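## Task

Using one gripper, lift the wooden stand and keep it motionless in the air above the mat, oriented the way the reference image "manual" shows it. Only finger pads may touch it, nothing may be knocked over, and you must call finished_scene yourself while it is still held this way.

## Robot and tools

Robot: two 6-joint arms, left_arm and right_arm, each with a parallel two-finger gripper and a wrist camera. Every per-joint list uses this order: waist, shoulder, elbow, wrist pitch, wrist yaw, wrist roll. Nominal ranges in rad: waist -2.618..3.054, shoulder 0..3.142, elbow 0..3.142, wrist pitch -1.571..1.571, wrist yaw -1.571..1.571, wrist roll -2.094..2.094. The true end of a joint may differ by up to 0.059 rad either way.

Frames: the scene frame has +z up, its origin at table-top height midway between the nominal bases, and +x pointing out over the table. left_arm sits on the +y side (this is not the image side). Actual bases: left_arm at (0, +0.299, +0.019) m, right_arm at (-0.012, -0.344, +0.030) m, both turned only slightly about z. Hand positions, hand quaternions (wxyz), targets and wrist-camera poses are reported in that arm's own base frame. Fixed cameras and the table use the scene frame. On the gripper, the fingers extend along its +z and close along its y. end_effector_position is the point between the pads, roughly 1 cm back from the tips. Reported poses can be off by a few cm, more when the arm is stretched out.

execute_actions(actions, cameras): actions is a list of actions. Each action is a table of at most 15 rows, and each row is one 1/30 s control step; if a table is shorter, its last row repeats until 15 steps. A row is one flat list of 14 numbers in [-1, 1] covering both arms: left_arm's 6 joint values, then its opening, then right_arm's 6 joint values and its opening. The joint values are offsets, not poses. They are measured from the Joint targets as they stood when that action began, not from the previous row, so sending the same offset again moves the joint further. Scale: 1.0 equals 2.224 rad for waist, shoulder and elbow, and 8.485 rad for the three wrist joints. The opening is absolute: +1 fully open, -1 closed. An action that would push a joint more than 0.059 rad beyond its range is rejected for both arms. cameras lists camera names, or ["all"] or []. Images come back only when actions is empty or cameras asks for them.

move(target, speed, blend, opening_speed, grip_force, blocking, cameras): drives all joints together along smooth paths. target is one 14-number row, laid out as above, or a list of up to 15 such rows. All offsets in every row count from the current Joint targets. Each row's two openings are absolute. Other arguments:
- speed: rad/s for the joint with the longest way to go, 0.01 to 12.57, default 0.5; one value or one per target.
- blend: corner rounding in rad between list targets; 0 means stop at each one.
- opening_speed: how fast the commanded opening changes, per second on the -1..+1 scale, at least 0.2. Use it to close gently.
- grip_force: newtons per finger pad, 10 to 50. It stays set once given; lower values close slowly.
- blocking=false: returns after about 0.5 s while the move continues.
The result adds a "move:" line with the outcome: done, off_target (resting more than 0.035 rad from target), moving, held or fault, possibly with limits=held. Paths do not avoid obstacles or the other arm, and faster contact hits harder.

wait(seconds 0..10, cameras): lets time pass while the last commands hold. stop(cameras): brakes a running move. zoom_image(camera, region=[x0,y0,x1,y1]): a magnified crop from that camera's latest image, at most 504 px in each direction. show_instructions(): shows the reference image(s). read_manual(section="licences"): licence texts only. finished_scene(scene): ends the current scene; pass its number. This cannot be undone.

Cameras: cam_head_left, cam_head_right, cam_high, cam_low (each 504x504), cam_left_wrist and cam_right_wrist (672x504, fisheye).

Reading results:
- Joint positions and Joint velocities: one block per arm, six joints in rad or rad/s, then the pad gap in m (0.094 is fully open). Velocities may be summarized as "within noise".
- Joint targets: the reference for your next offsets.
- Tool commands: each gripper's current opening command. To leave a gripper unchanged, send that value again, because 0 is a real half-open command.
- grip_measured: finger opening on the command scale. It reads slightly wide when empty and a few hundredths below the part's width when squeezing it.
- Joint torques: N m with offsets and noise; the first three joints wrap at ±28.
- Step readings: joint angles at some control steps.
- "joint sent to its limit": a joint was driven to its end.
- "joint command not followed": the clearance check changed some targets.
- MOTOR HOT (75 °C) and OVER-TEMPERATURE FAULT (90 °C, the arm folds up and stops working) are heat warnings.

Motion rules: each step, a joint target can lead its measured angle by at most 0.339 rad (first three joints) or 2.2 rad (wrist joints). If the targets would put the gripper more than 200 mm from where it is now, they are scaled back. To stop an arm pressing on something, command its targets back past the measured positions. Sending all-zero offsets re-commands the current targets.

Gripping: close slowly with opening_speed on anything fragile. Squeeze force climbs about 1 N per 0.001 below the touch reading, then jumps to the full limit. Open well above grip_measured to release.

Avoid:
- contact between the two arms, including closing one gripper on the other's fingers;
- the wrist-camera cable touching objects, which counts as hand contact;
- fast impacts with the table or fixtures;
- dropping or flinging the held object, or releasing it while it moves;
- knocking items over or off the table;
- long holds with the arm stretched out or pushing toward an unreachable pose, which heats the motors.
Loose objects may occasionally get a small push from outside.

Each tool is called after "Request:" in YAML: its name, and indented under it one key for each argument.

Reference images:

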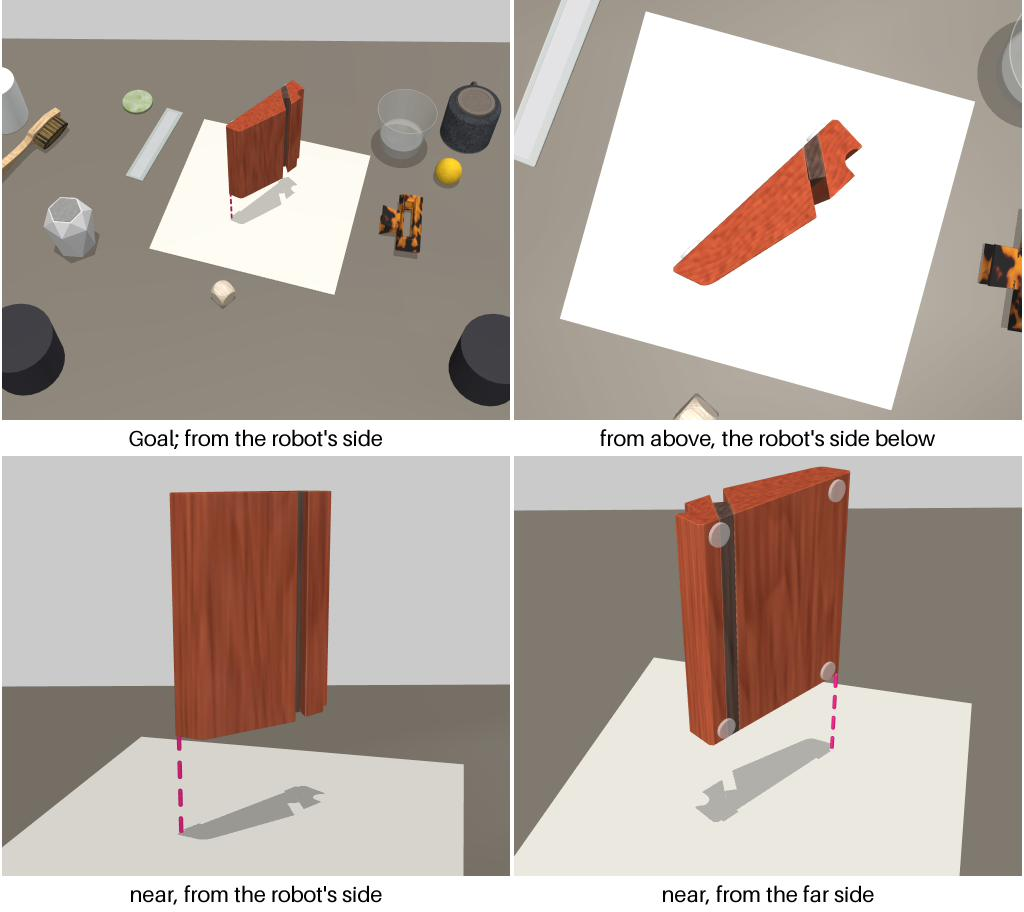

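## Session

Request:
execute_actions:
  actions: []

Scene clock: 0.00 s.
left_arm: end_effector_position=(+0.4024, -0.0061, +0.1238) grip_measured=+1.000 end_effector_quat_wxyz=(+0.606, -0.017, +0.794, -0.034) | right_arm: end_effector_position=(+0.4071, +0.0295, +0.1297) grip_measured=+1.000 end_effector_quat_wxyz=(+0.637, +0.006, +0.766, -0.087)
Joint positions: left_arm=[-0.004 1.484 0.378 0.841 0.03 -0.069 0.094] | right_arm=[0.23 1.598 0.383 1.03 0.368 -0.061 0.094]
Joint velocities: within noise
Joint torques (N m): no reading
Heat: left arm: 27 °C; right arm: 26 °C.
Joint targets: left_arm=[-0.004 1.474 0.390 0.852 0.030 -0.068] | right_arm=[0.230 1.592 0.389 1.028 0.370 -0.059]
Tool commands: left_gripper/opening=+1.0 right_gripper/opening=+1.0

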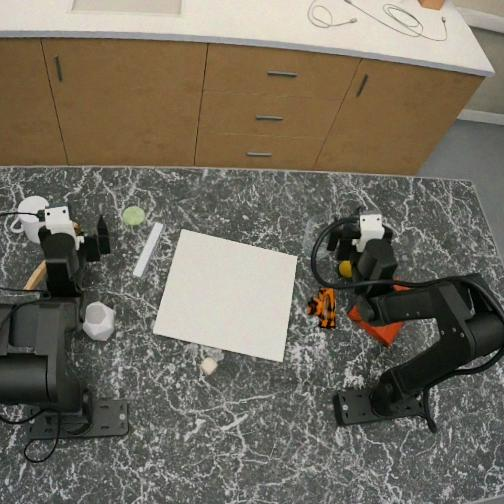

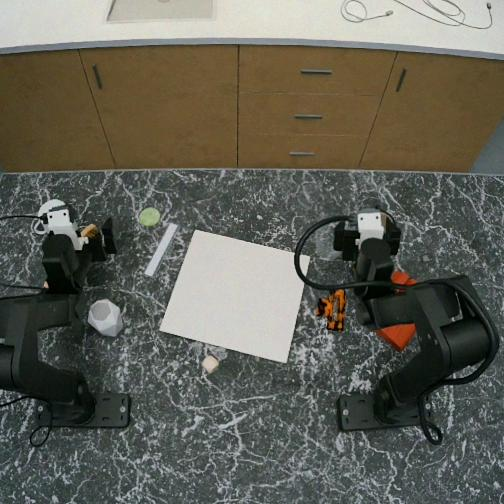

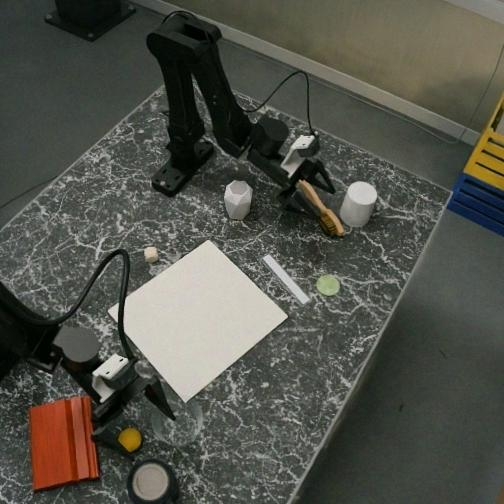

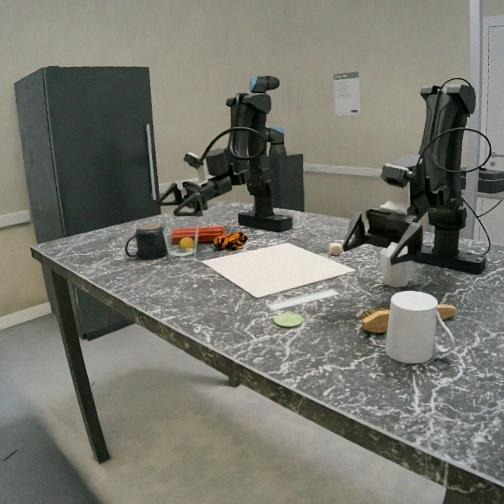

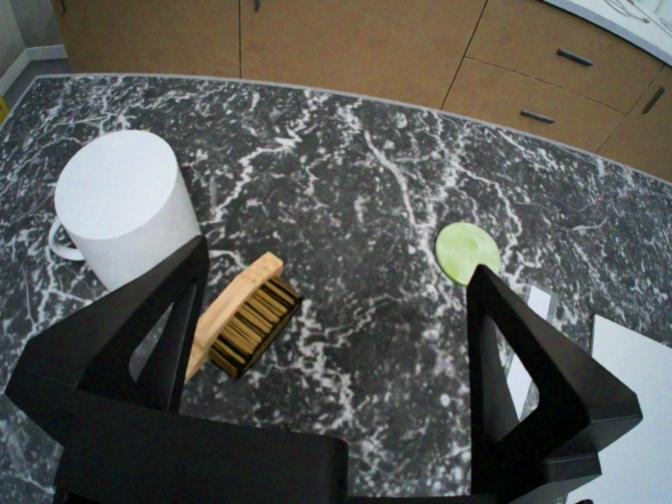

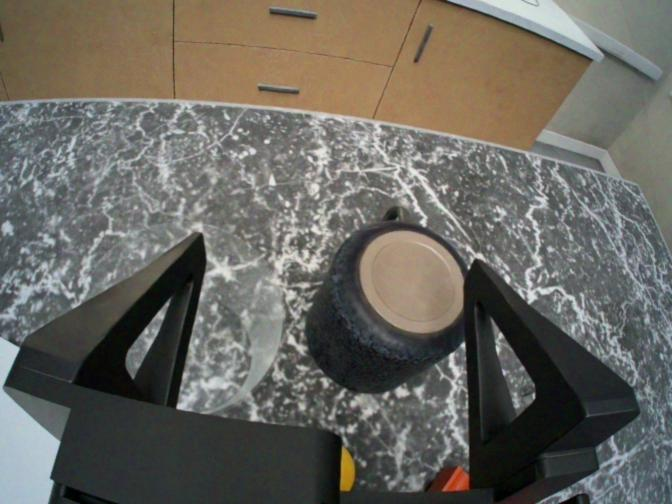

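Request:
move:
  target:
    - [0,0,0,0,0,0,1,-0.045,-0.1313,0.1848,-0.1212,-0.0236,0,1]
    - [0,0,0,0,0,0,1,-0.1034,-0.0423,0.4595,-0.2961,-0.042,0.007,1]
  blend: 0.2
  speed: 1.3
  cameras: ["cam_right_wrist","cam_head_right","cam_high"]

Request:
zoom_image:
  camera: "cam_high"
  region: [0, 340, 160, 500]

Scene clock: 40.10 s.
left_arm: end_effector_position=(+0.4024, -0.0061, +0.1238) grip_measured=+1.000 end_effector_quat_wxyz=(+0.606, -0.017, +0.794, -0.034) | right_arm: end_effector_position=(+0.2448, -0.0021, +0.1655) grip_measured=+1.000 end_effector_quat_wxyz=(-0.005, -0.007, +1.000, -0.012)
Joint positions: left_arm=[-0.004 1.484 0.378 0.841 0.03 -0.069 0.094] | right_arm=[0.004 1.486 1.383 -1.478 0.023 -0.009 0.094]
Joint torques (N m): left_arm=[-0.01 -5.67 5.85 1.82 0 0.01] | right_arm=[-0.36 -4.1 8.84 0.14 -0.08 0.08]
Heat: left arm: 33 °C; right arm: 28 °C.
Joint targets: left_arm=[-0.004 1.474 0.390 0.852 0.030 -0.068] | right_arm=[0.000 1.497 1.411 -1.485 0.013 0.000]
move: done
Images, in order (width x height): cam_head_right 504x504, cam_high 504x504, cam_right_wrist 672x504.

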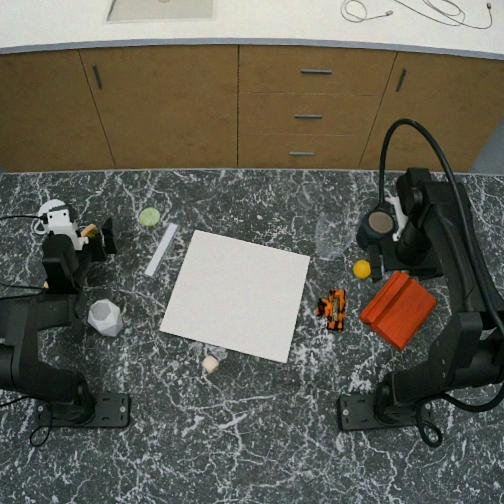

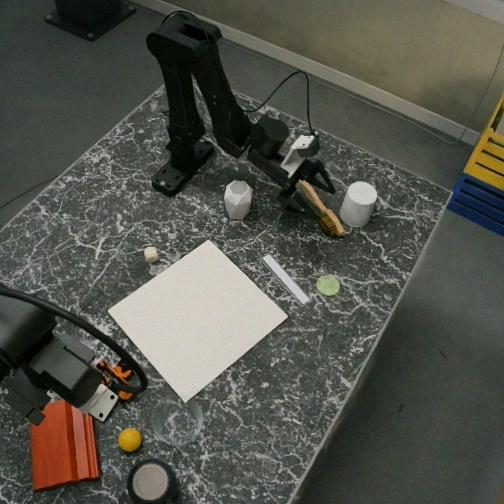

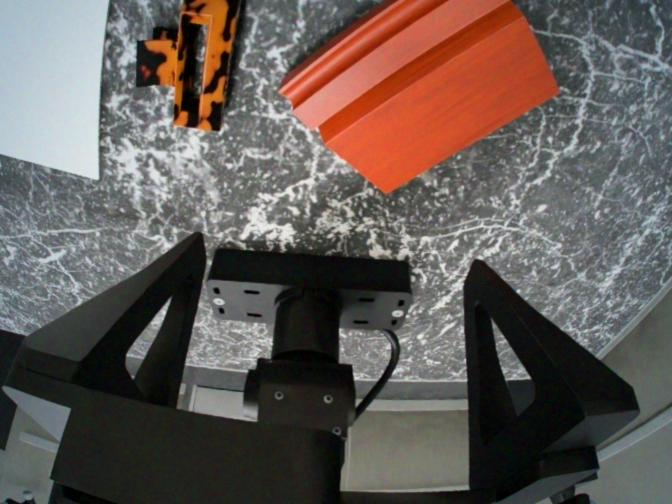

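Scaled by 3.150 from the camera's 504x504 image, which has a finer 720x720 frame.

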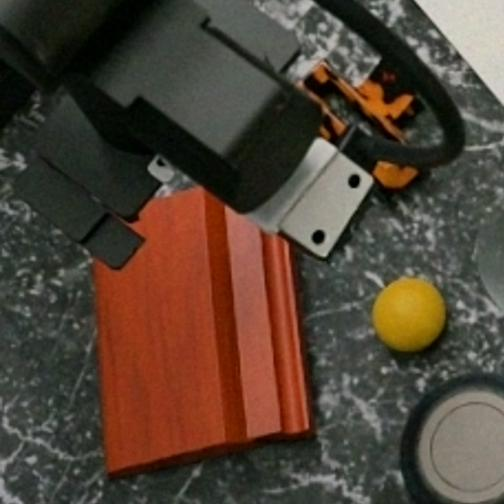

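Request:
zoom_image:
  camera: "cam_right_wrist"
  region: [260, 0, 580, 210]

Request:
show_instructions:

Scaled by 1.575 from the camera's 672x504 image, which has a finer 960x720 frame.

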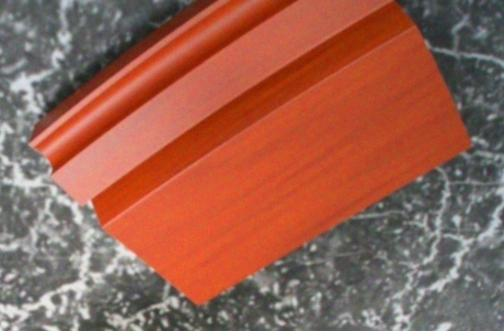

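Reference images for this scene: manual.

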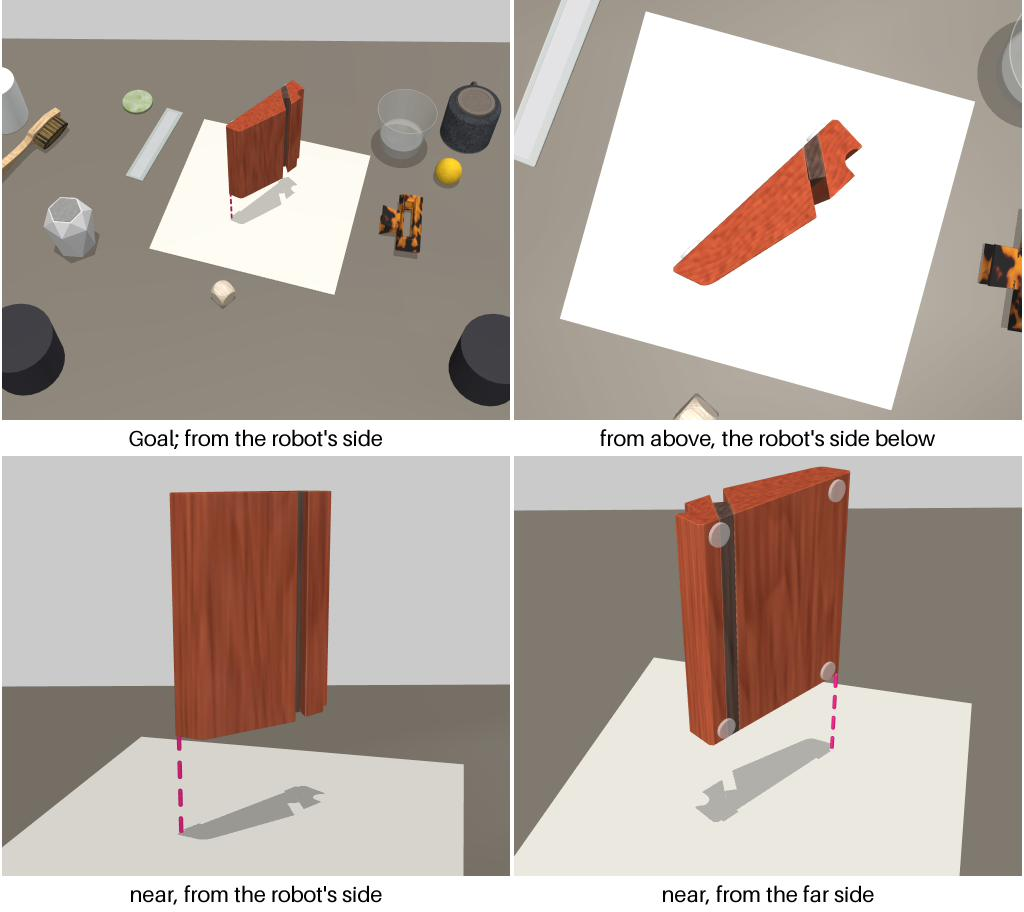

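Request:
move:
  target: [0,0,0,0,0,0,1,-0.0549,0.0337,-0.2048,0.0708,0,0.0768,-0.3]
  speed: 0.7
  cameras: ["cam_right_wrist","cam_high"]

Request:
zoom_image:
  camera: "cam_right_wrist"
  region: [180, 60, 500, 300]

Scene clock: 163.20 s.
left_arm: end_effector_position=(+0.4024, -0.0061, +0.1238) grip_measured=+1.000 end_effector_quat_wxyz=(+0.606, -0.017, +0.794, -0.034) | right_arm: end_effector_position=(+0.2686, -0.0341, +0.0430) grip_measured=-0.298 end_effector_quat_wxyz=(+0.035, +0.371, +0.928, +0.001)
Joint positions: left_arm=[-0.004 1.484 0.378 0.841 0.03 -0.069 0.094] | right_arm=[-0.119 1.564 0.961 -0.9 0.017 0.641 0.033]
Joint torques (N m): left_arm=[-0.01 -5.68 5.86 1.83 0 0.02] | right_arm=[-0.27 -4.81 5.98 0.53 0 0.11]
Heat: left arm: 37 °C; right arm: 34 °C.
Joint targets: left_arm=[-0.004 1.474 0.390 0.852 0.030 -0.068] | right_arm=[-0.122 1.572 0.956 -0.884 0.013 0.652]
move: done
Images, in order (width x height): cam_high 504x504, cam_right_wrist 672x504.

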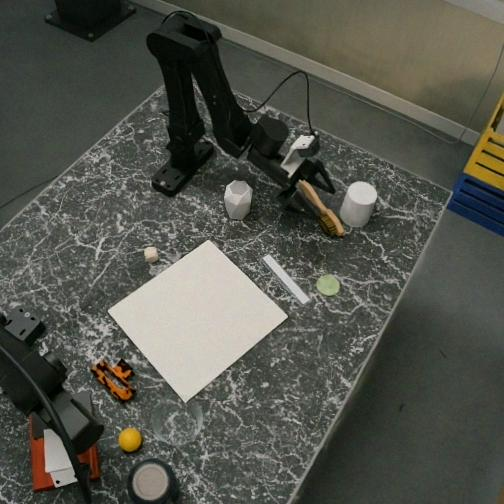

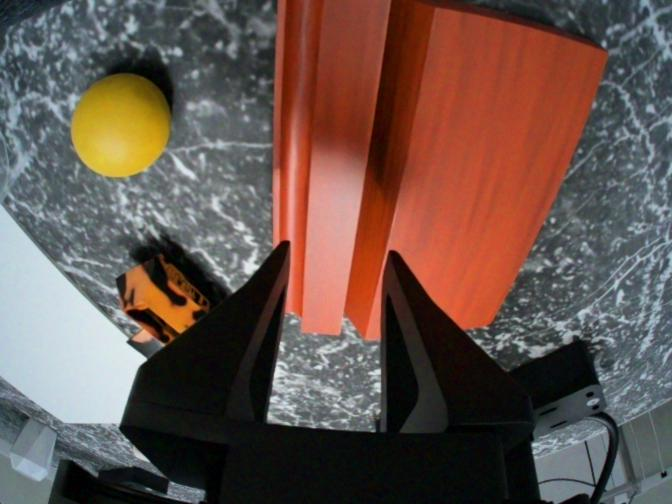

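Scaled by 1.575 from the camera's 672x504 image, which has a finer 960x720 frame.

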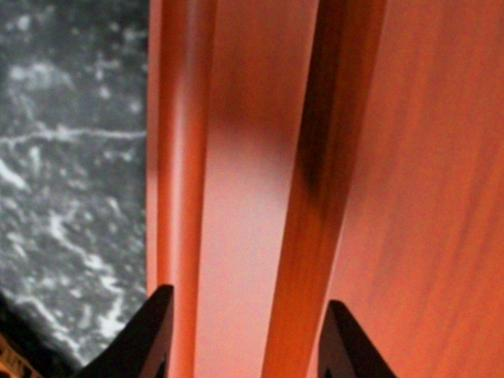

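Request:
move:
  target:
    - [0,0,0,0,0,0,1,0.0283,-0.0425,-0.0348,-0.0021,0,0.008,-0.3]
    - [0,0,0,0,0,0,1,0.0283,0.004,-0.0917,0.0244,0,0.008,-0.3]
  speed: [0.4,0.13]
  cameras: ["cam_right_wrist"]

Request:
zoom_image:
  camera: "cam_right_wrist"
  region: [230, 150, 450, 330]

Scene clock: 231.20 s.
left_arm: end_effector_position=(+0.4024, -0.0061, +0.1238) grip_measured=+1.000 end_effector_quat_wxyz=(+0.606, -0.017, +0.794, -0.034) | right_arm: end_effector_position=(+0.2566, -0.0141, +0.0101) grip_measured=-0.299 end_effector_quat_wxyz=(+0.045, +0.376, +0.925, +0.018)
Joint positions: left_arm=[-0.004 1.484 0.378 0.841 0.03 -0.069 0.094] | right_arm=[-0.062 1.543 0.793 -0.724 -0.005 0.71 0.033]
Joint torques (N m): left_arm=[0.02 -5.7 5.86 1.83 0 0.01] | right_arm=[0.25 -2.03 3.04 0.92 0.19 0.08]
Heat: left arm: 38 °C; right arm: 30 °C.
Joint targets: left_arm=[-0.004 1.474 0.390 0.852 0.030 -0.068] | right_arm=[-0.059 1.581 0.752 -0.677 0.013 0.720]
move: off_target (right_arm); right_arm: the wrist pitch is farthest, 0.047 rad from its target
Images, in order (width x height): cam_right_wrist 672x504.

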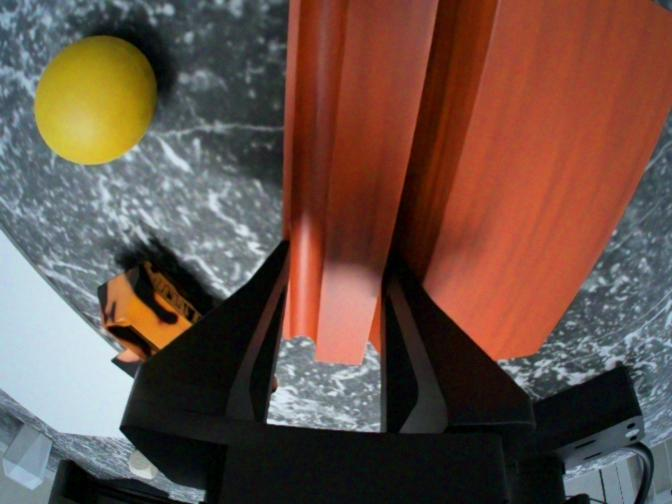

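Scaled by 2.291 from the camera's 672x504 image, which has a finer 960x720 frame.

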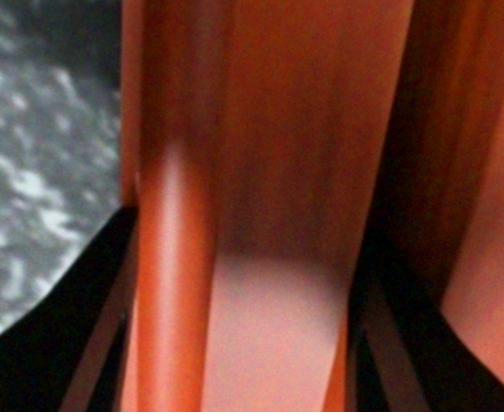

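Request:
move:
  target:
    - [0,0,0,0,0,0,1,-0.0054,-0.0297,0.0474,-0.0196,0,0,-0.44]
    - [0,0,0,0,0,0,1,-0.0054,0.0034,0.0112,-0.0021,0,0,-0.44]
    - [0,0,0,0,0,0,1,-0.0054,0.0034,0.0112,-0.0021,0,0,-0.85]
  speed: [0.4,0.13,0.3]
  opening_speed: 0.5
  cameras: ["cam_right_wrist"]

Request:
zoom_image:
  camera: "cam_right_wrist"
  region: [230, 150, 450, 330]

Scene clock: 263.03 s.
left_arm: end_effector_position=(+0.4024, -0.0061, +0.1238) grip_measured=+1.000 end_effector_quat_wxyz=(+0.606, -0.017, +0.794, -0.034) | right_arm: end_effector_position=(+0.2552, -0.0145, +0.0090) grip_measured=-0.624 end_effector_quat_wxyz=(+0.036, +0.378, +0.925, +0.016)
Joint positions: left_arm=[-0.004 1.484 0.378 0.841 0.03 -0.069 0.094] | right_arm=[-0.066 1.556 0.803 -0.738 -0.007 0.711 0.018]
Joint torques (N m): left_arm=[-0.08 -5.68 5.85 1.82 0.01 0.01] | right_arm=[-0.43 -2.54 4.12 0.85 0.22 0.08]
Heat: left arm: 39 °C; right arm: 29 °C.
Joint targets: left_arm=[-0.004 1.474 0.390 0.852 0.030 -0.068] | right_arm=[-0.071 1.589 0.777 -0.695 0.013 0.720]
move: off_target (right_arm); target 3's new numbers were sent with right_arm's wrist pitch 0.044 rad from that target; right_arm: the wrist pitch is farthest, 0.043 rad from its target
Images, in order (width x height): cam_right_wrist 672x504.

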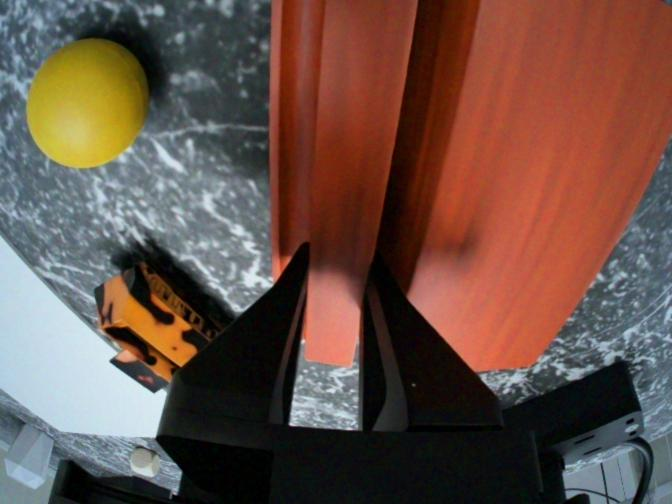

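Scaled by 2.291 from the camera's 672x504 image, which has a finer 960x720 frame.

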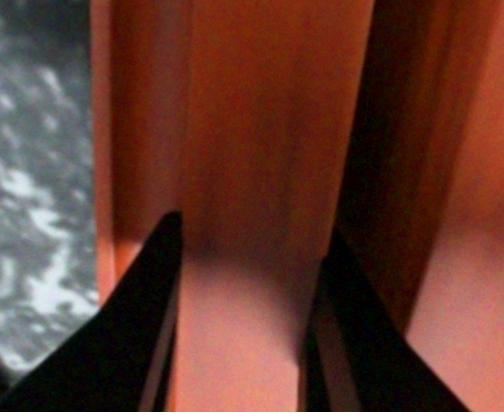

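Request:
move:
  target: [0,0,0,0,0,0,1,0,-0.0468,0.062,-0.0278,0,0,-0.85]
  speed: 0.25
  cameras: ["cam_right_wrist","cam_low","cam_high"]

Request:
zoom_image:
  camera: "cam_low"
  region: [120, 160, 280, 280]

Scene clock: 272.30 s.
left_arm: end_effector_position=(+0.4024, -0.0061, +0.1238) grip_measured=+1.000 end_effector_quat_wxyz=(+0.606, -0.017, +0.794, -0.034) | right_arm: end_effector_position=(+0.2414, -0.0136, +0.0342) grip_measured=-0.627 end_effector_quat_wxyz=(+0.005, +0.379, +0.926, +0.006)
Joint positions: left_arm=[-0.004 1.484 0.378 0.841 0.03 -0.069 0.094] | right_arm=[-0.066 1.518 0.88 -0.92 -0.007 0.711 0.018]
Joint torques (N m): left_arm=[-0.02 -5.74 5.87 1.83 0.01 0.01] | right_arm=[-0.44 -7.62 8.94 0.13 0.22 0.09]
Heat: left arm: 39 °C; right arm: 29 °C.
Joint targets: left_arm=[-0.004 1.474 0.390 0.852 0.030 -0.068] | right_arm=[-0.071 1.485 0.915 -0.931 0.013 0.720]
move: done
Images, in order (width x height): cam_high 504x504, cam_low 504x504, cam_right_wrist 672x504.

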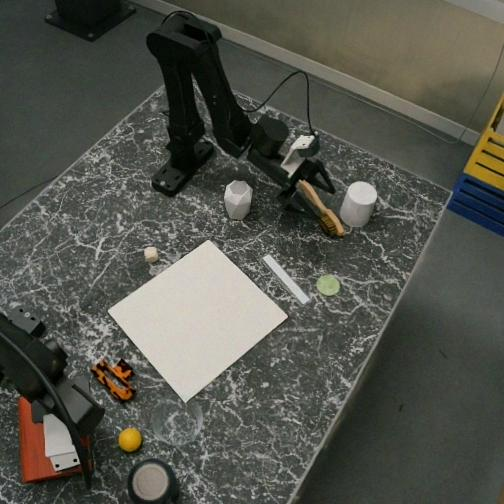

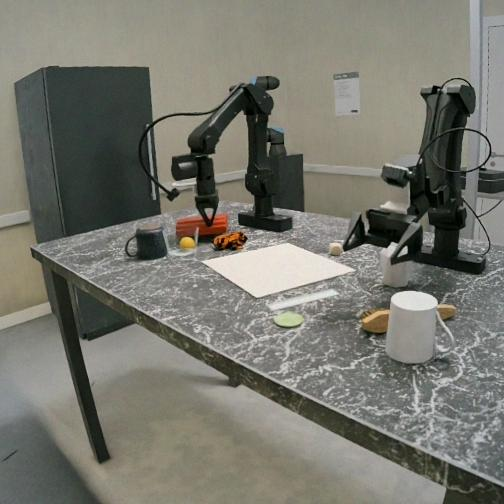

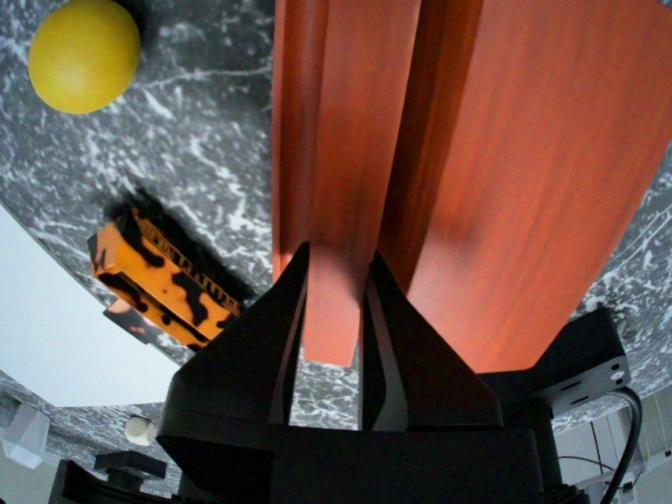

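Scaled by 3.150 from the camera's 504x504 image, which has a finer 720x720 frame.

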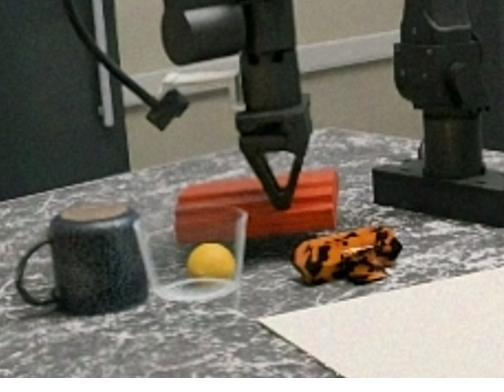

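Request:
move:
  target:
    - [0,0,0,0,0,0,1,0,0.036,0.122,-0.0233,0,0,-0.85]
    - [0,0,0,0,0,0,1,0.2118,0.0598,0.2032,-0.0388,0,-0.1202,-0.85]
    - [0,0,0,0,0,0,1,0.4591,0.1169,0.1192,-0.002,0,-0.2699,-0.85]
    - [0,0,0,0,0,0,1,0.4591,0.1479,0.0742,0.0178,0,-0.2699,-0.85]
    - [0,0,0,0,0,0,1,0.4591,0.1479,0.0742,0.0178,0,-0.2699,-0.38]
  speed: [0.5,1.0,1.0,0.13,0.3]
  opening_speed: 0.6
  blend: [0.15,0.15,0,0,0]
  cameras: ["cam_right_wrist","cam_low","cam_high"]

Scene clock: 309.43 s.
left_arm: end_effector_position=(+0.4024, -0.0061, +0.1238) grip_measured=+1.000 end_effector_quat_wxyz=(+0.606, -0.017, +0.794, -0.034) | right_arm: end_effector_position=(+0.1869, +0.2560, +0.0129) grip_measured=-0.384 end_effector_quat_wxyz=(-0.022, +0.951, -0.308, +0.019)
Joint positions: left_arm=[-0.004 1.484 0.378 0.841 0.03 -0.069 0.094] | right_arm=[0.95 1.793 1.089 -0.813 0.023 -1.565 0.029]
Joint torques (N m): left_arm=[-0.05 -5.71 5.89 1.81 0 -0.01] | right_arm=[-0.01 -5.63 5.44 0.68 -0.05 -0.06]
Heat: left arm: 39 °C; right arm: 31 °C.
Joint targets: left_arm=[-0.004 1.474 0.390 0.852 0.030 -0.068] | right_arm=[0.950 1.814 1.080 -0.780 0.013 -1.570]
move: done; blend cut to 0.1357 rad at target 1; target 5's new numbers were sent with right_arm's wrist pitch 0.045 rad from that target
Images, in order (width x height): cam_high 504x504, cam_low 504x504, cam_right_wrist 672x504.

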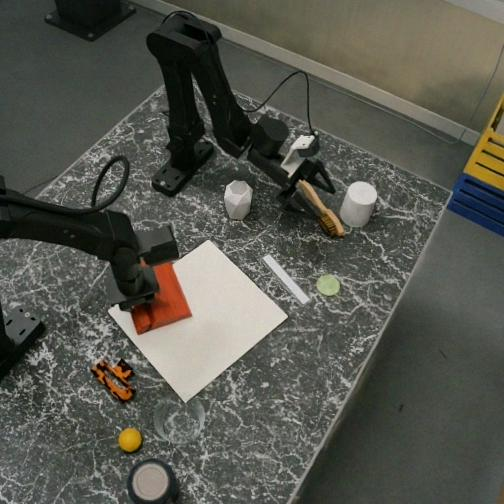

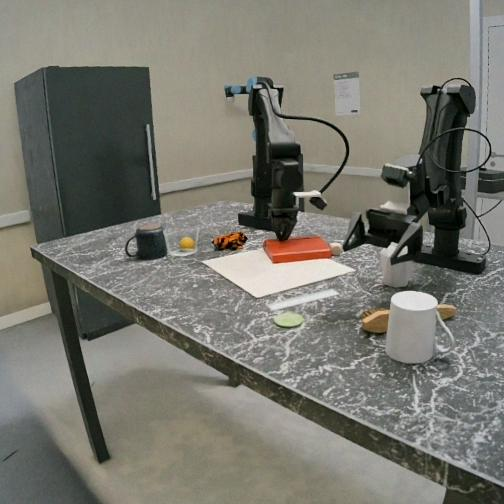

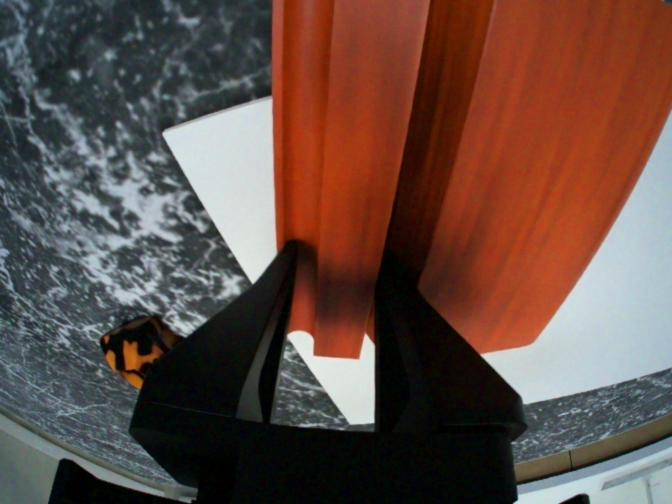

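Request:
move:
  target:
    - [0,0,0,0,0,0,1,0,-0.0252,0.0526,-0.0203,0,0,-0.38]
    - [0,0,0,0,0,0,1,0,-0.0252,0.0526,-0.0203,0,0.3695,-0.38]
    - [0,0,0,0,0,0,1,0,0.0058,0.0076,-0.0005,0,0.3695,-0.38]
  speed: [0.4,1.3,0.13]
  blend: [0.03,0,0]
  cameras: ["cam_right_wrist"]

Request:
zoom_image:
  camera: "cam_right_wrist"
  region: [230, 150, 450, 330]

Scene clock: 352.27 s.
left_arm: end_effector_position=(+0.4024, -0.0061, +0.1238) grip_measured=+1.000 end_effector_quat_wxyz=(+0.606, -0.017, +0.794, -0.034) | right_arm: end_effector_position=(+0.1850, +0.2571, +0.0126) grip_measured=-0.382 end_effector_quat_wxyz=(+0.011, +0.297, +0.955, +0.016)
Joint positions: left_arm=[-0.004 1.484 0.378 0.841 0.03 -0.069 0.094] | right_arm=[0.95 1.807 1.106 -0.832 0.011 1.553 0.029]
Joint torques (N m): left_arm=[-0.05 -5.68 5.86 1.82 0 0] | right_arm=[0.01 -5.78 5.44 0.83 0.06 0.1]
Heat: left arm: 40 °C; right arm: 30 °C.
Joint targets: left_arm=[-0.004 1.474 0.390 0.852 0.030 -0.068] | right_arm=[0.950 1.827 1.097 -0.784 0.013 1.565]
move: off_target (right_arm); right_arm: the wrist pitch is farthest, 0.048 rad from its target
Images, in order (width x height): cam_right_wrist 672x504.

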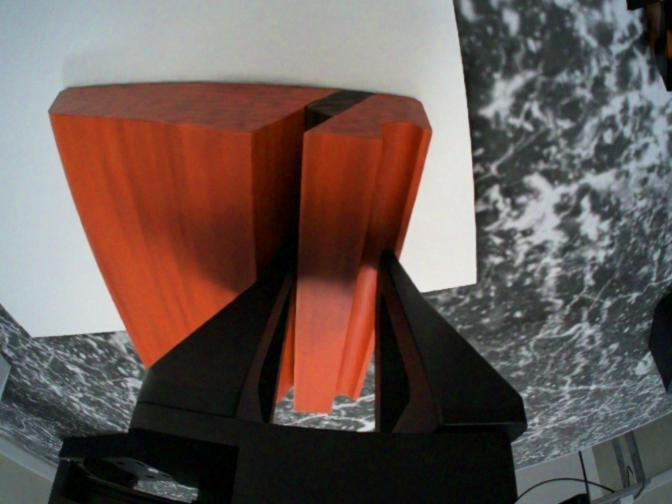

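Scaled by 2.291 from the camera's 672x504 image, which has a finer 960x720 frame.

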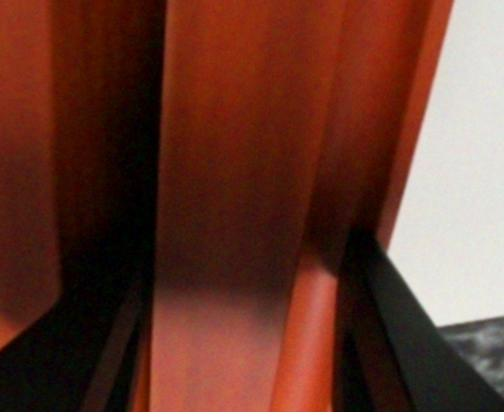

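Request:
move:
  target:
    - [0,0,0,0,0,0,1,0,0,0,0,0,0,-0.38]
    - [0,0,0,0,0,0,1,0,0,0,0,0,0,-0.85]
    - [0,0,0,0,0,0,1,0,-0.0252,0.0526,-0.0203,0,0,-0.85]
    - [0,0,0,0,0,0,1,-0.036,-0.2145,-0.0886,0.0924,0.0002,-0.0902,-0.85]
    - [0,0,0,0,0,0,1,-0.0742,-0.0155,-0.296,0.2543,0.006,-0.1844,-0.85]
  speed: [0.5,0.5,0.25,0.8,0.8]
  opening_speed: 0.6
  blend: [0,0,0.05,0.15,0]
  cameras: ["cam_right_wrist","cam_low","cam_high","cam_head_right"]

Request:
zoom_image:
  camera: "cam_low"
  region: [200, 140, 400, 300]

Request:
zoom_image:
  camera: "cam_head_right"
  region: [150, 200, 350, 380]

Scene clock: 372.20 s.
left_arm: end_effector_position=(+0.4024, -0.0061, +0.1238) grip_measured=+1.000 end_effector_quat_wxyz=(+0.606, -0.017, +0.794, -0.034) | right_arm: end_effector_position=(+0.3148, +0.3030, +0.1256) grip_measured=-0.626 end_effector_quat_wxyz=(+0.631, -0.267, +0.689, +0.235)
Joint positions: left_arm=[-0.004 1.484 0.378 0.841 0.03 -0.069 0.094] | right_arm=[0.79 1.792 0.431 1.268 0.062 -0.007 0.018]
Joint torques (N m): left_arm=[-0.05 -5.74 5.86 1.83 0.01 0] | right_arm=[-0.39 -6.12 5.52 3.17 0.05 0.04]
Heat: left arm: 40 °C; right arm: 30 °C.
Joint targets: left_arm=[-0.004 1.474 0.390 0.852 0.030 -0.068] | right_arm=[0.785 1.792 0.438 1.374 0.064 0.000]
move: off_target (right_arm); target 2's new numbers were sent with right_arm's wrist pitch 0.048 rad from that target; right_arm: the wrist pitch is farthest, 0.106 rad from its target
Images, in order (width x height): cam_head_right 504x504, cam_high 504x504, cam_low 504x504, cam_right_wrist 672x504.

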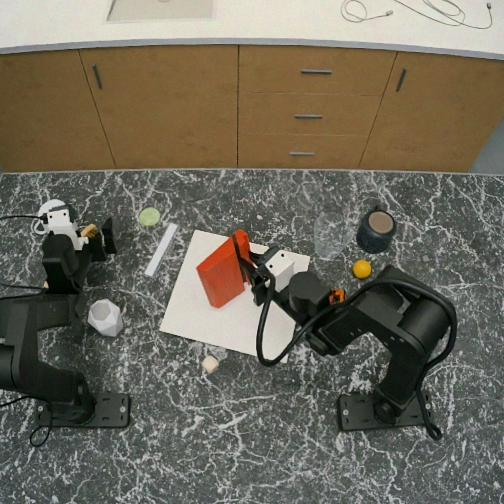

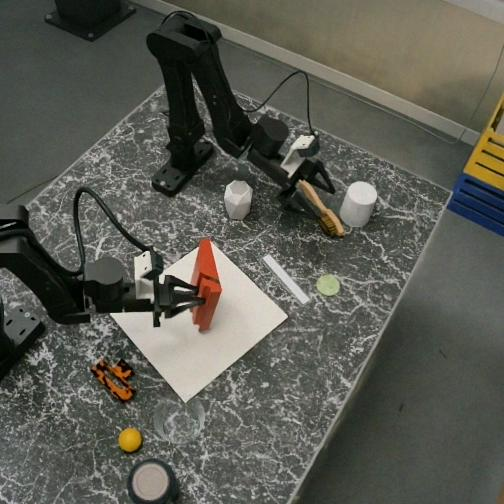

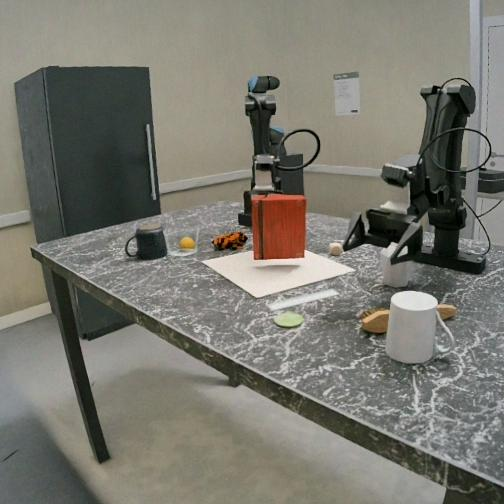

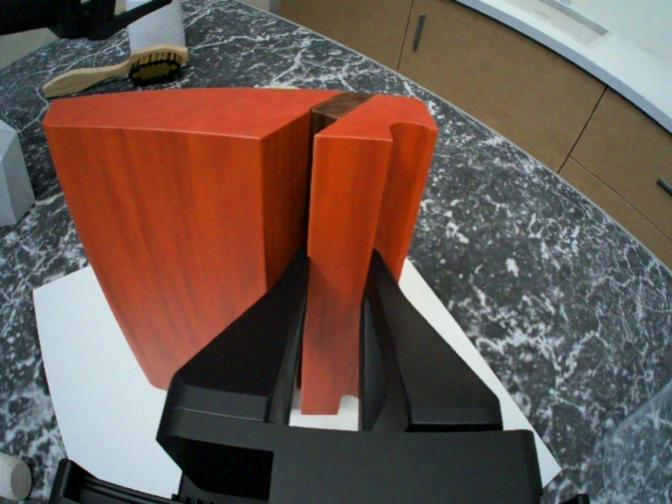

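Scaled by 2.520 from the camera's 504x504 image, which has a finer 720x720 frame.

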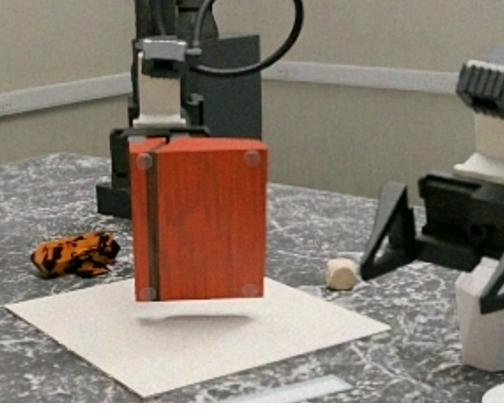

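Scaled by 2.520 from the camera's 504x504 image, which has a finer 720x720 frame.

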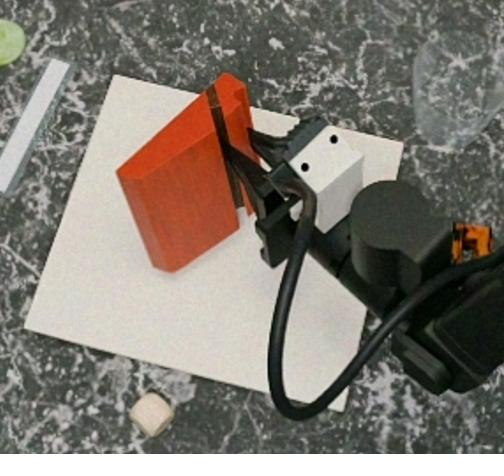

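Request:
move:
  target: [0,0,0,0,0,0,1,0,0,0,0.0105,0.0042,0.0005,-0.85]
  speed: 0.3
  cameras: ["cam_low","cam_high","cam_head_right"]

Request:
zoom_image:
  camera: "cam_low"
  region: [200, 140, 400, 300]

Request:
zoom_image:
  camera: "cam_head_right"
  region: [150, 200, 350, 380]

Request:
zoom_image:
  camera: "cam_high"
  region: [100, 210, 300, 410]

Scene clock: 408.87 s.
left_arm: end_effector_position=(+0.4024, -0.0061, +0.1238) grip_measured=+1.000 end_effector_quat_wxyz=(+0.606, -0.017, +0.794, -0.034) | right_arm: end_effector_position=(+0.3195, +0.2992, +0.1460) grip_measured=-0.626 end_effector_quat_wxyz=(+0.662, -0.245, +0.668, +0.236)
Joint positions: left_arm=[-0.004 1.484 0.378 0.841 0.03 -0.069 0.094] | right_arm=[0.79 1.792 0.431 1.349 0.096 -0.007 0.018]
Joint torques (N m): left_arm=[-0.05 -5.7 5.86 1.82 0.02 -0.01] | right_arm=[-0.42 -6.16 5.52 3.22 0.05 0.1]
Heat: left arm: 40 °C; right arm: 36 °C.
Joint targets: left_arm=[-0.004 1.474 0.390 0.852 0.030 -0.068] | right_arm=[0.785 1.792 0.438 1.463 0.100 0.005]
move: off_target (right_arm); right_arm: the wrist pitch is farthest, 0.114 rad from its target
Images, in order (width x height): cam_head_right 504x504, cam_high 504x504, cam_low 504x504.

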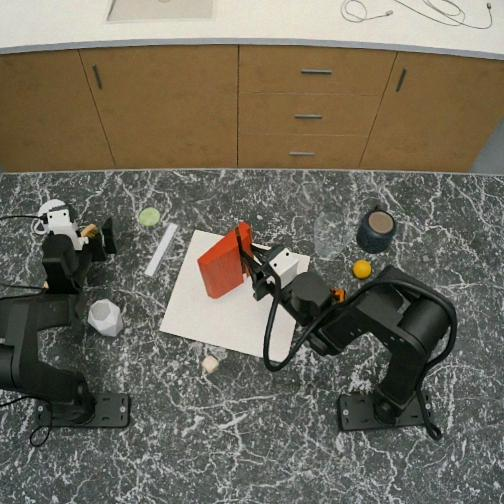

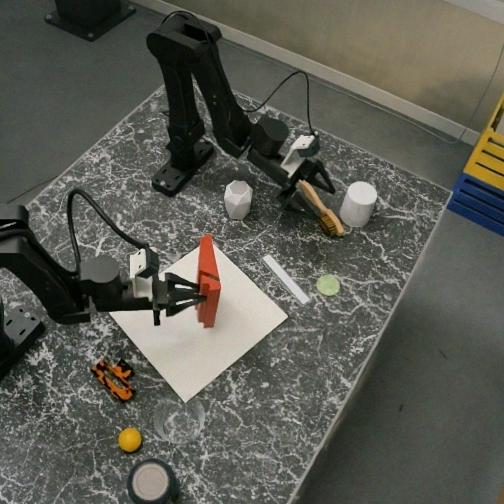

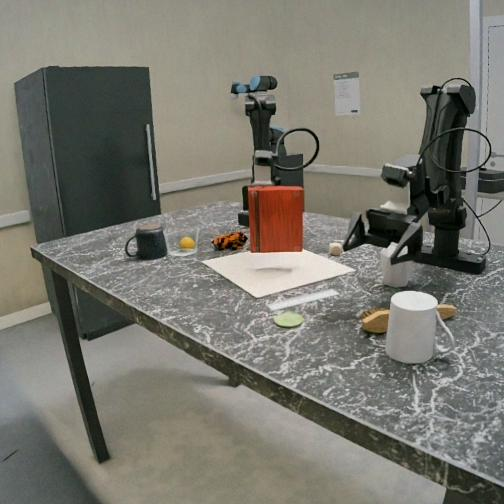

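Scaled by 2.520 from the camera's 504x504 image, which has a finer 720x720 frame.

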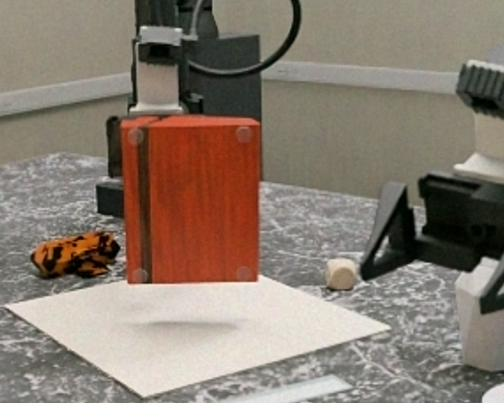

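Scaled by 2.520 from the camera's 504x504 image, which has a finer 720x720 frame.

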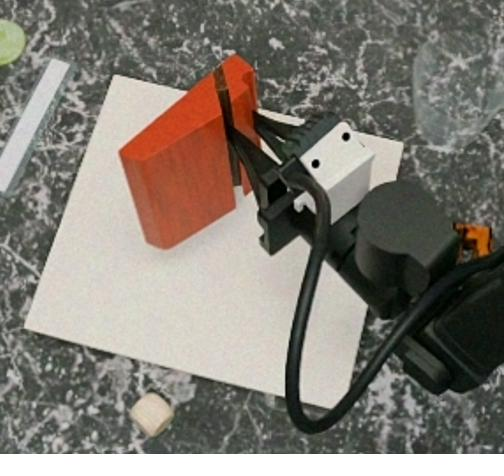

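Scaled by 2.520 from the camera's 504x504 image, which has a finer 720x720 frame.

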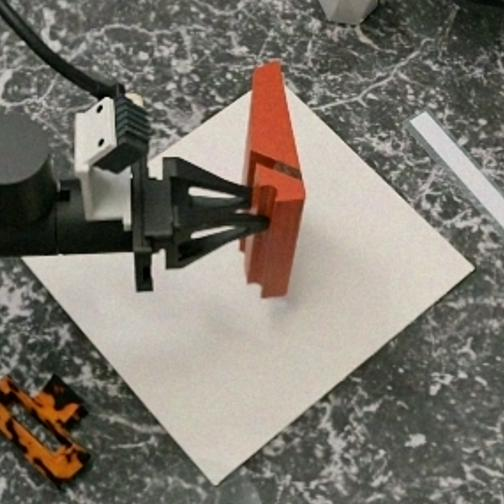

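Request:
finished_scene:
  scene: 2

The scene is finished: the task was done.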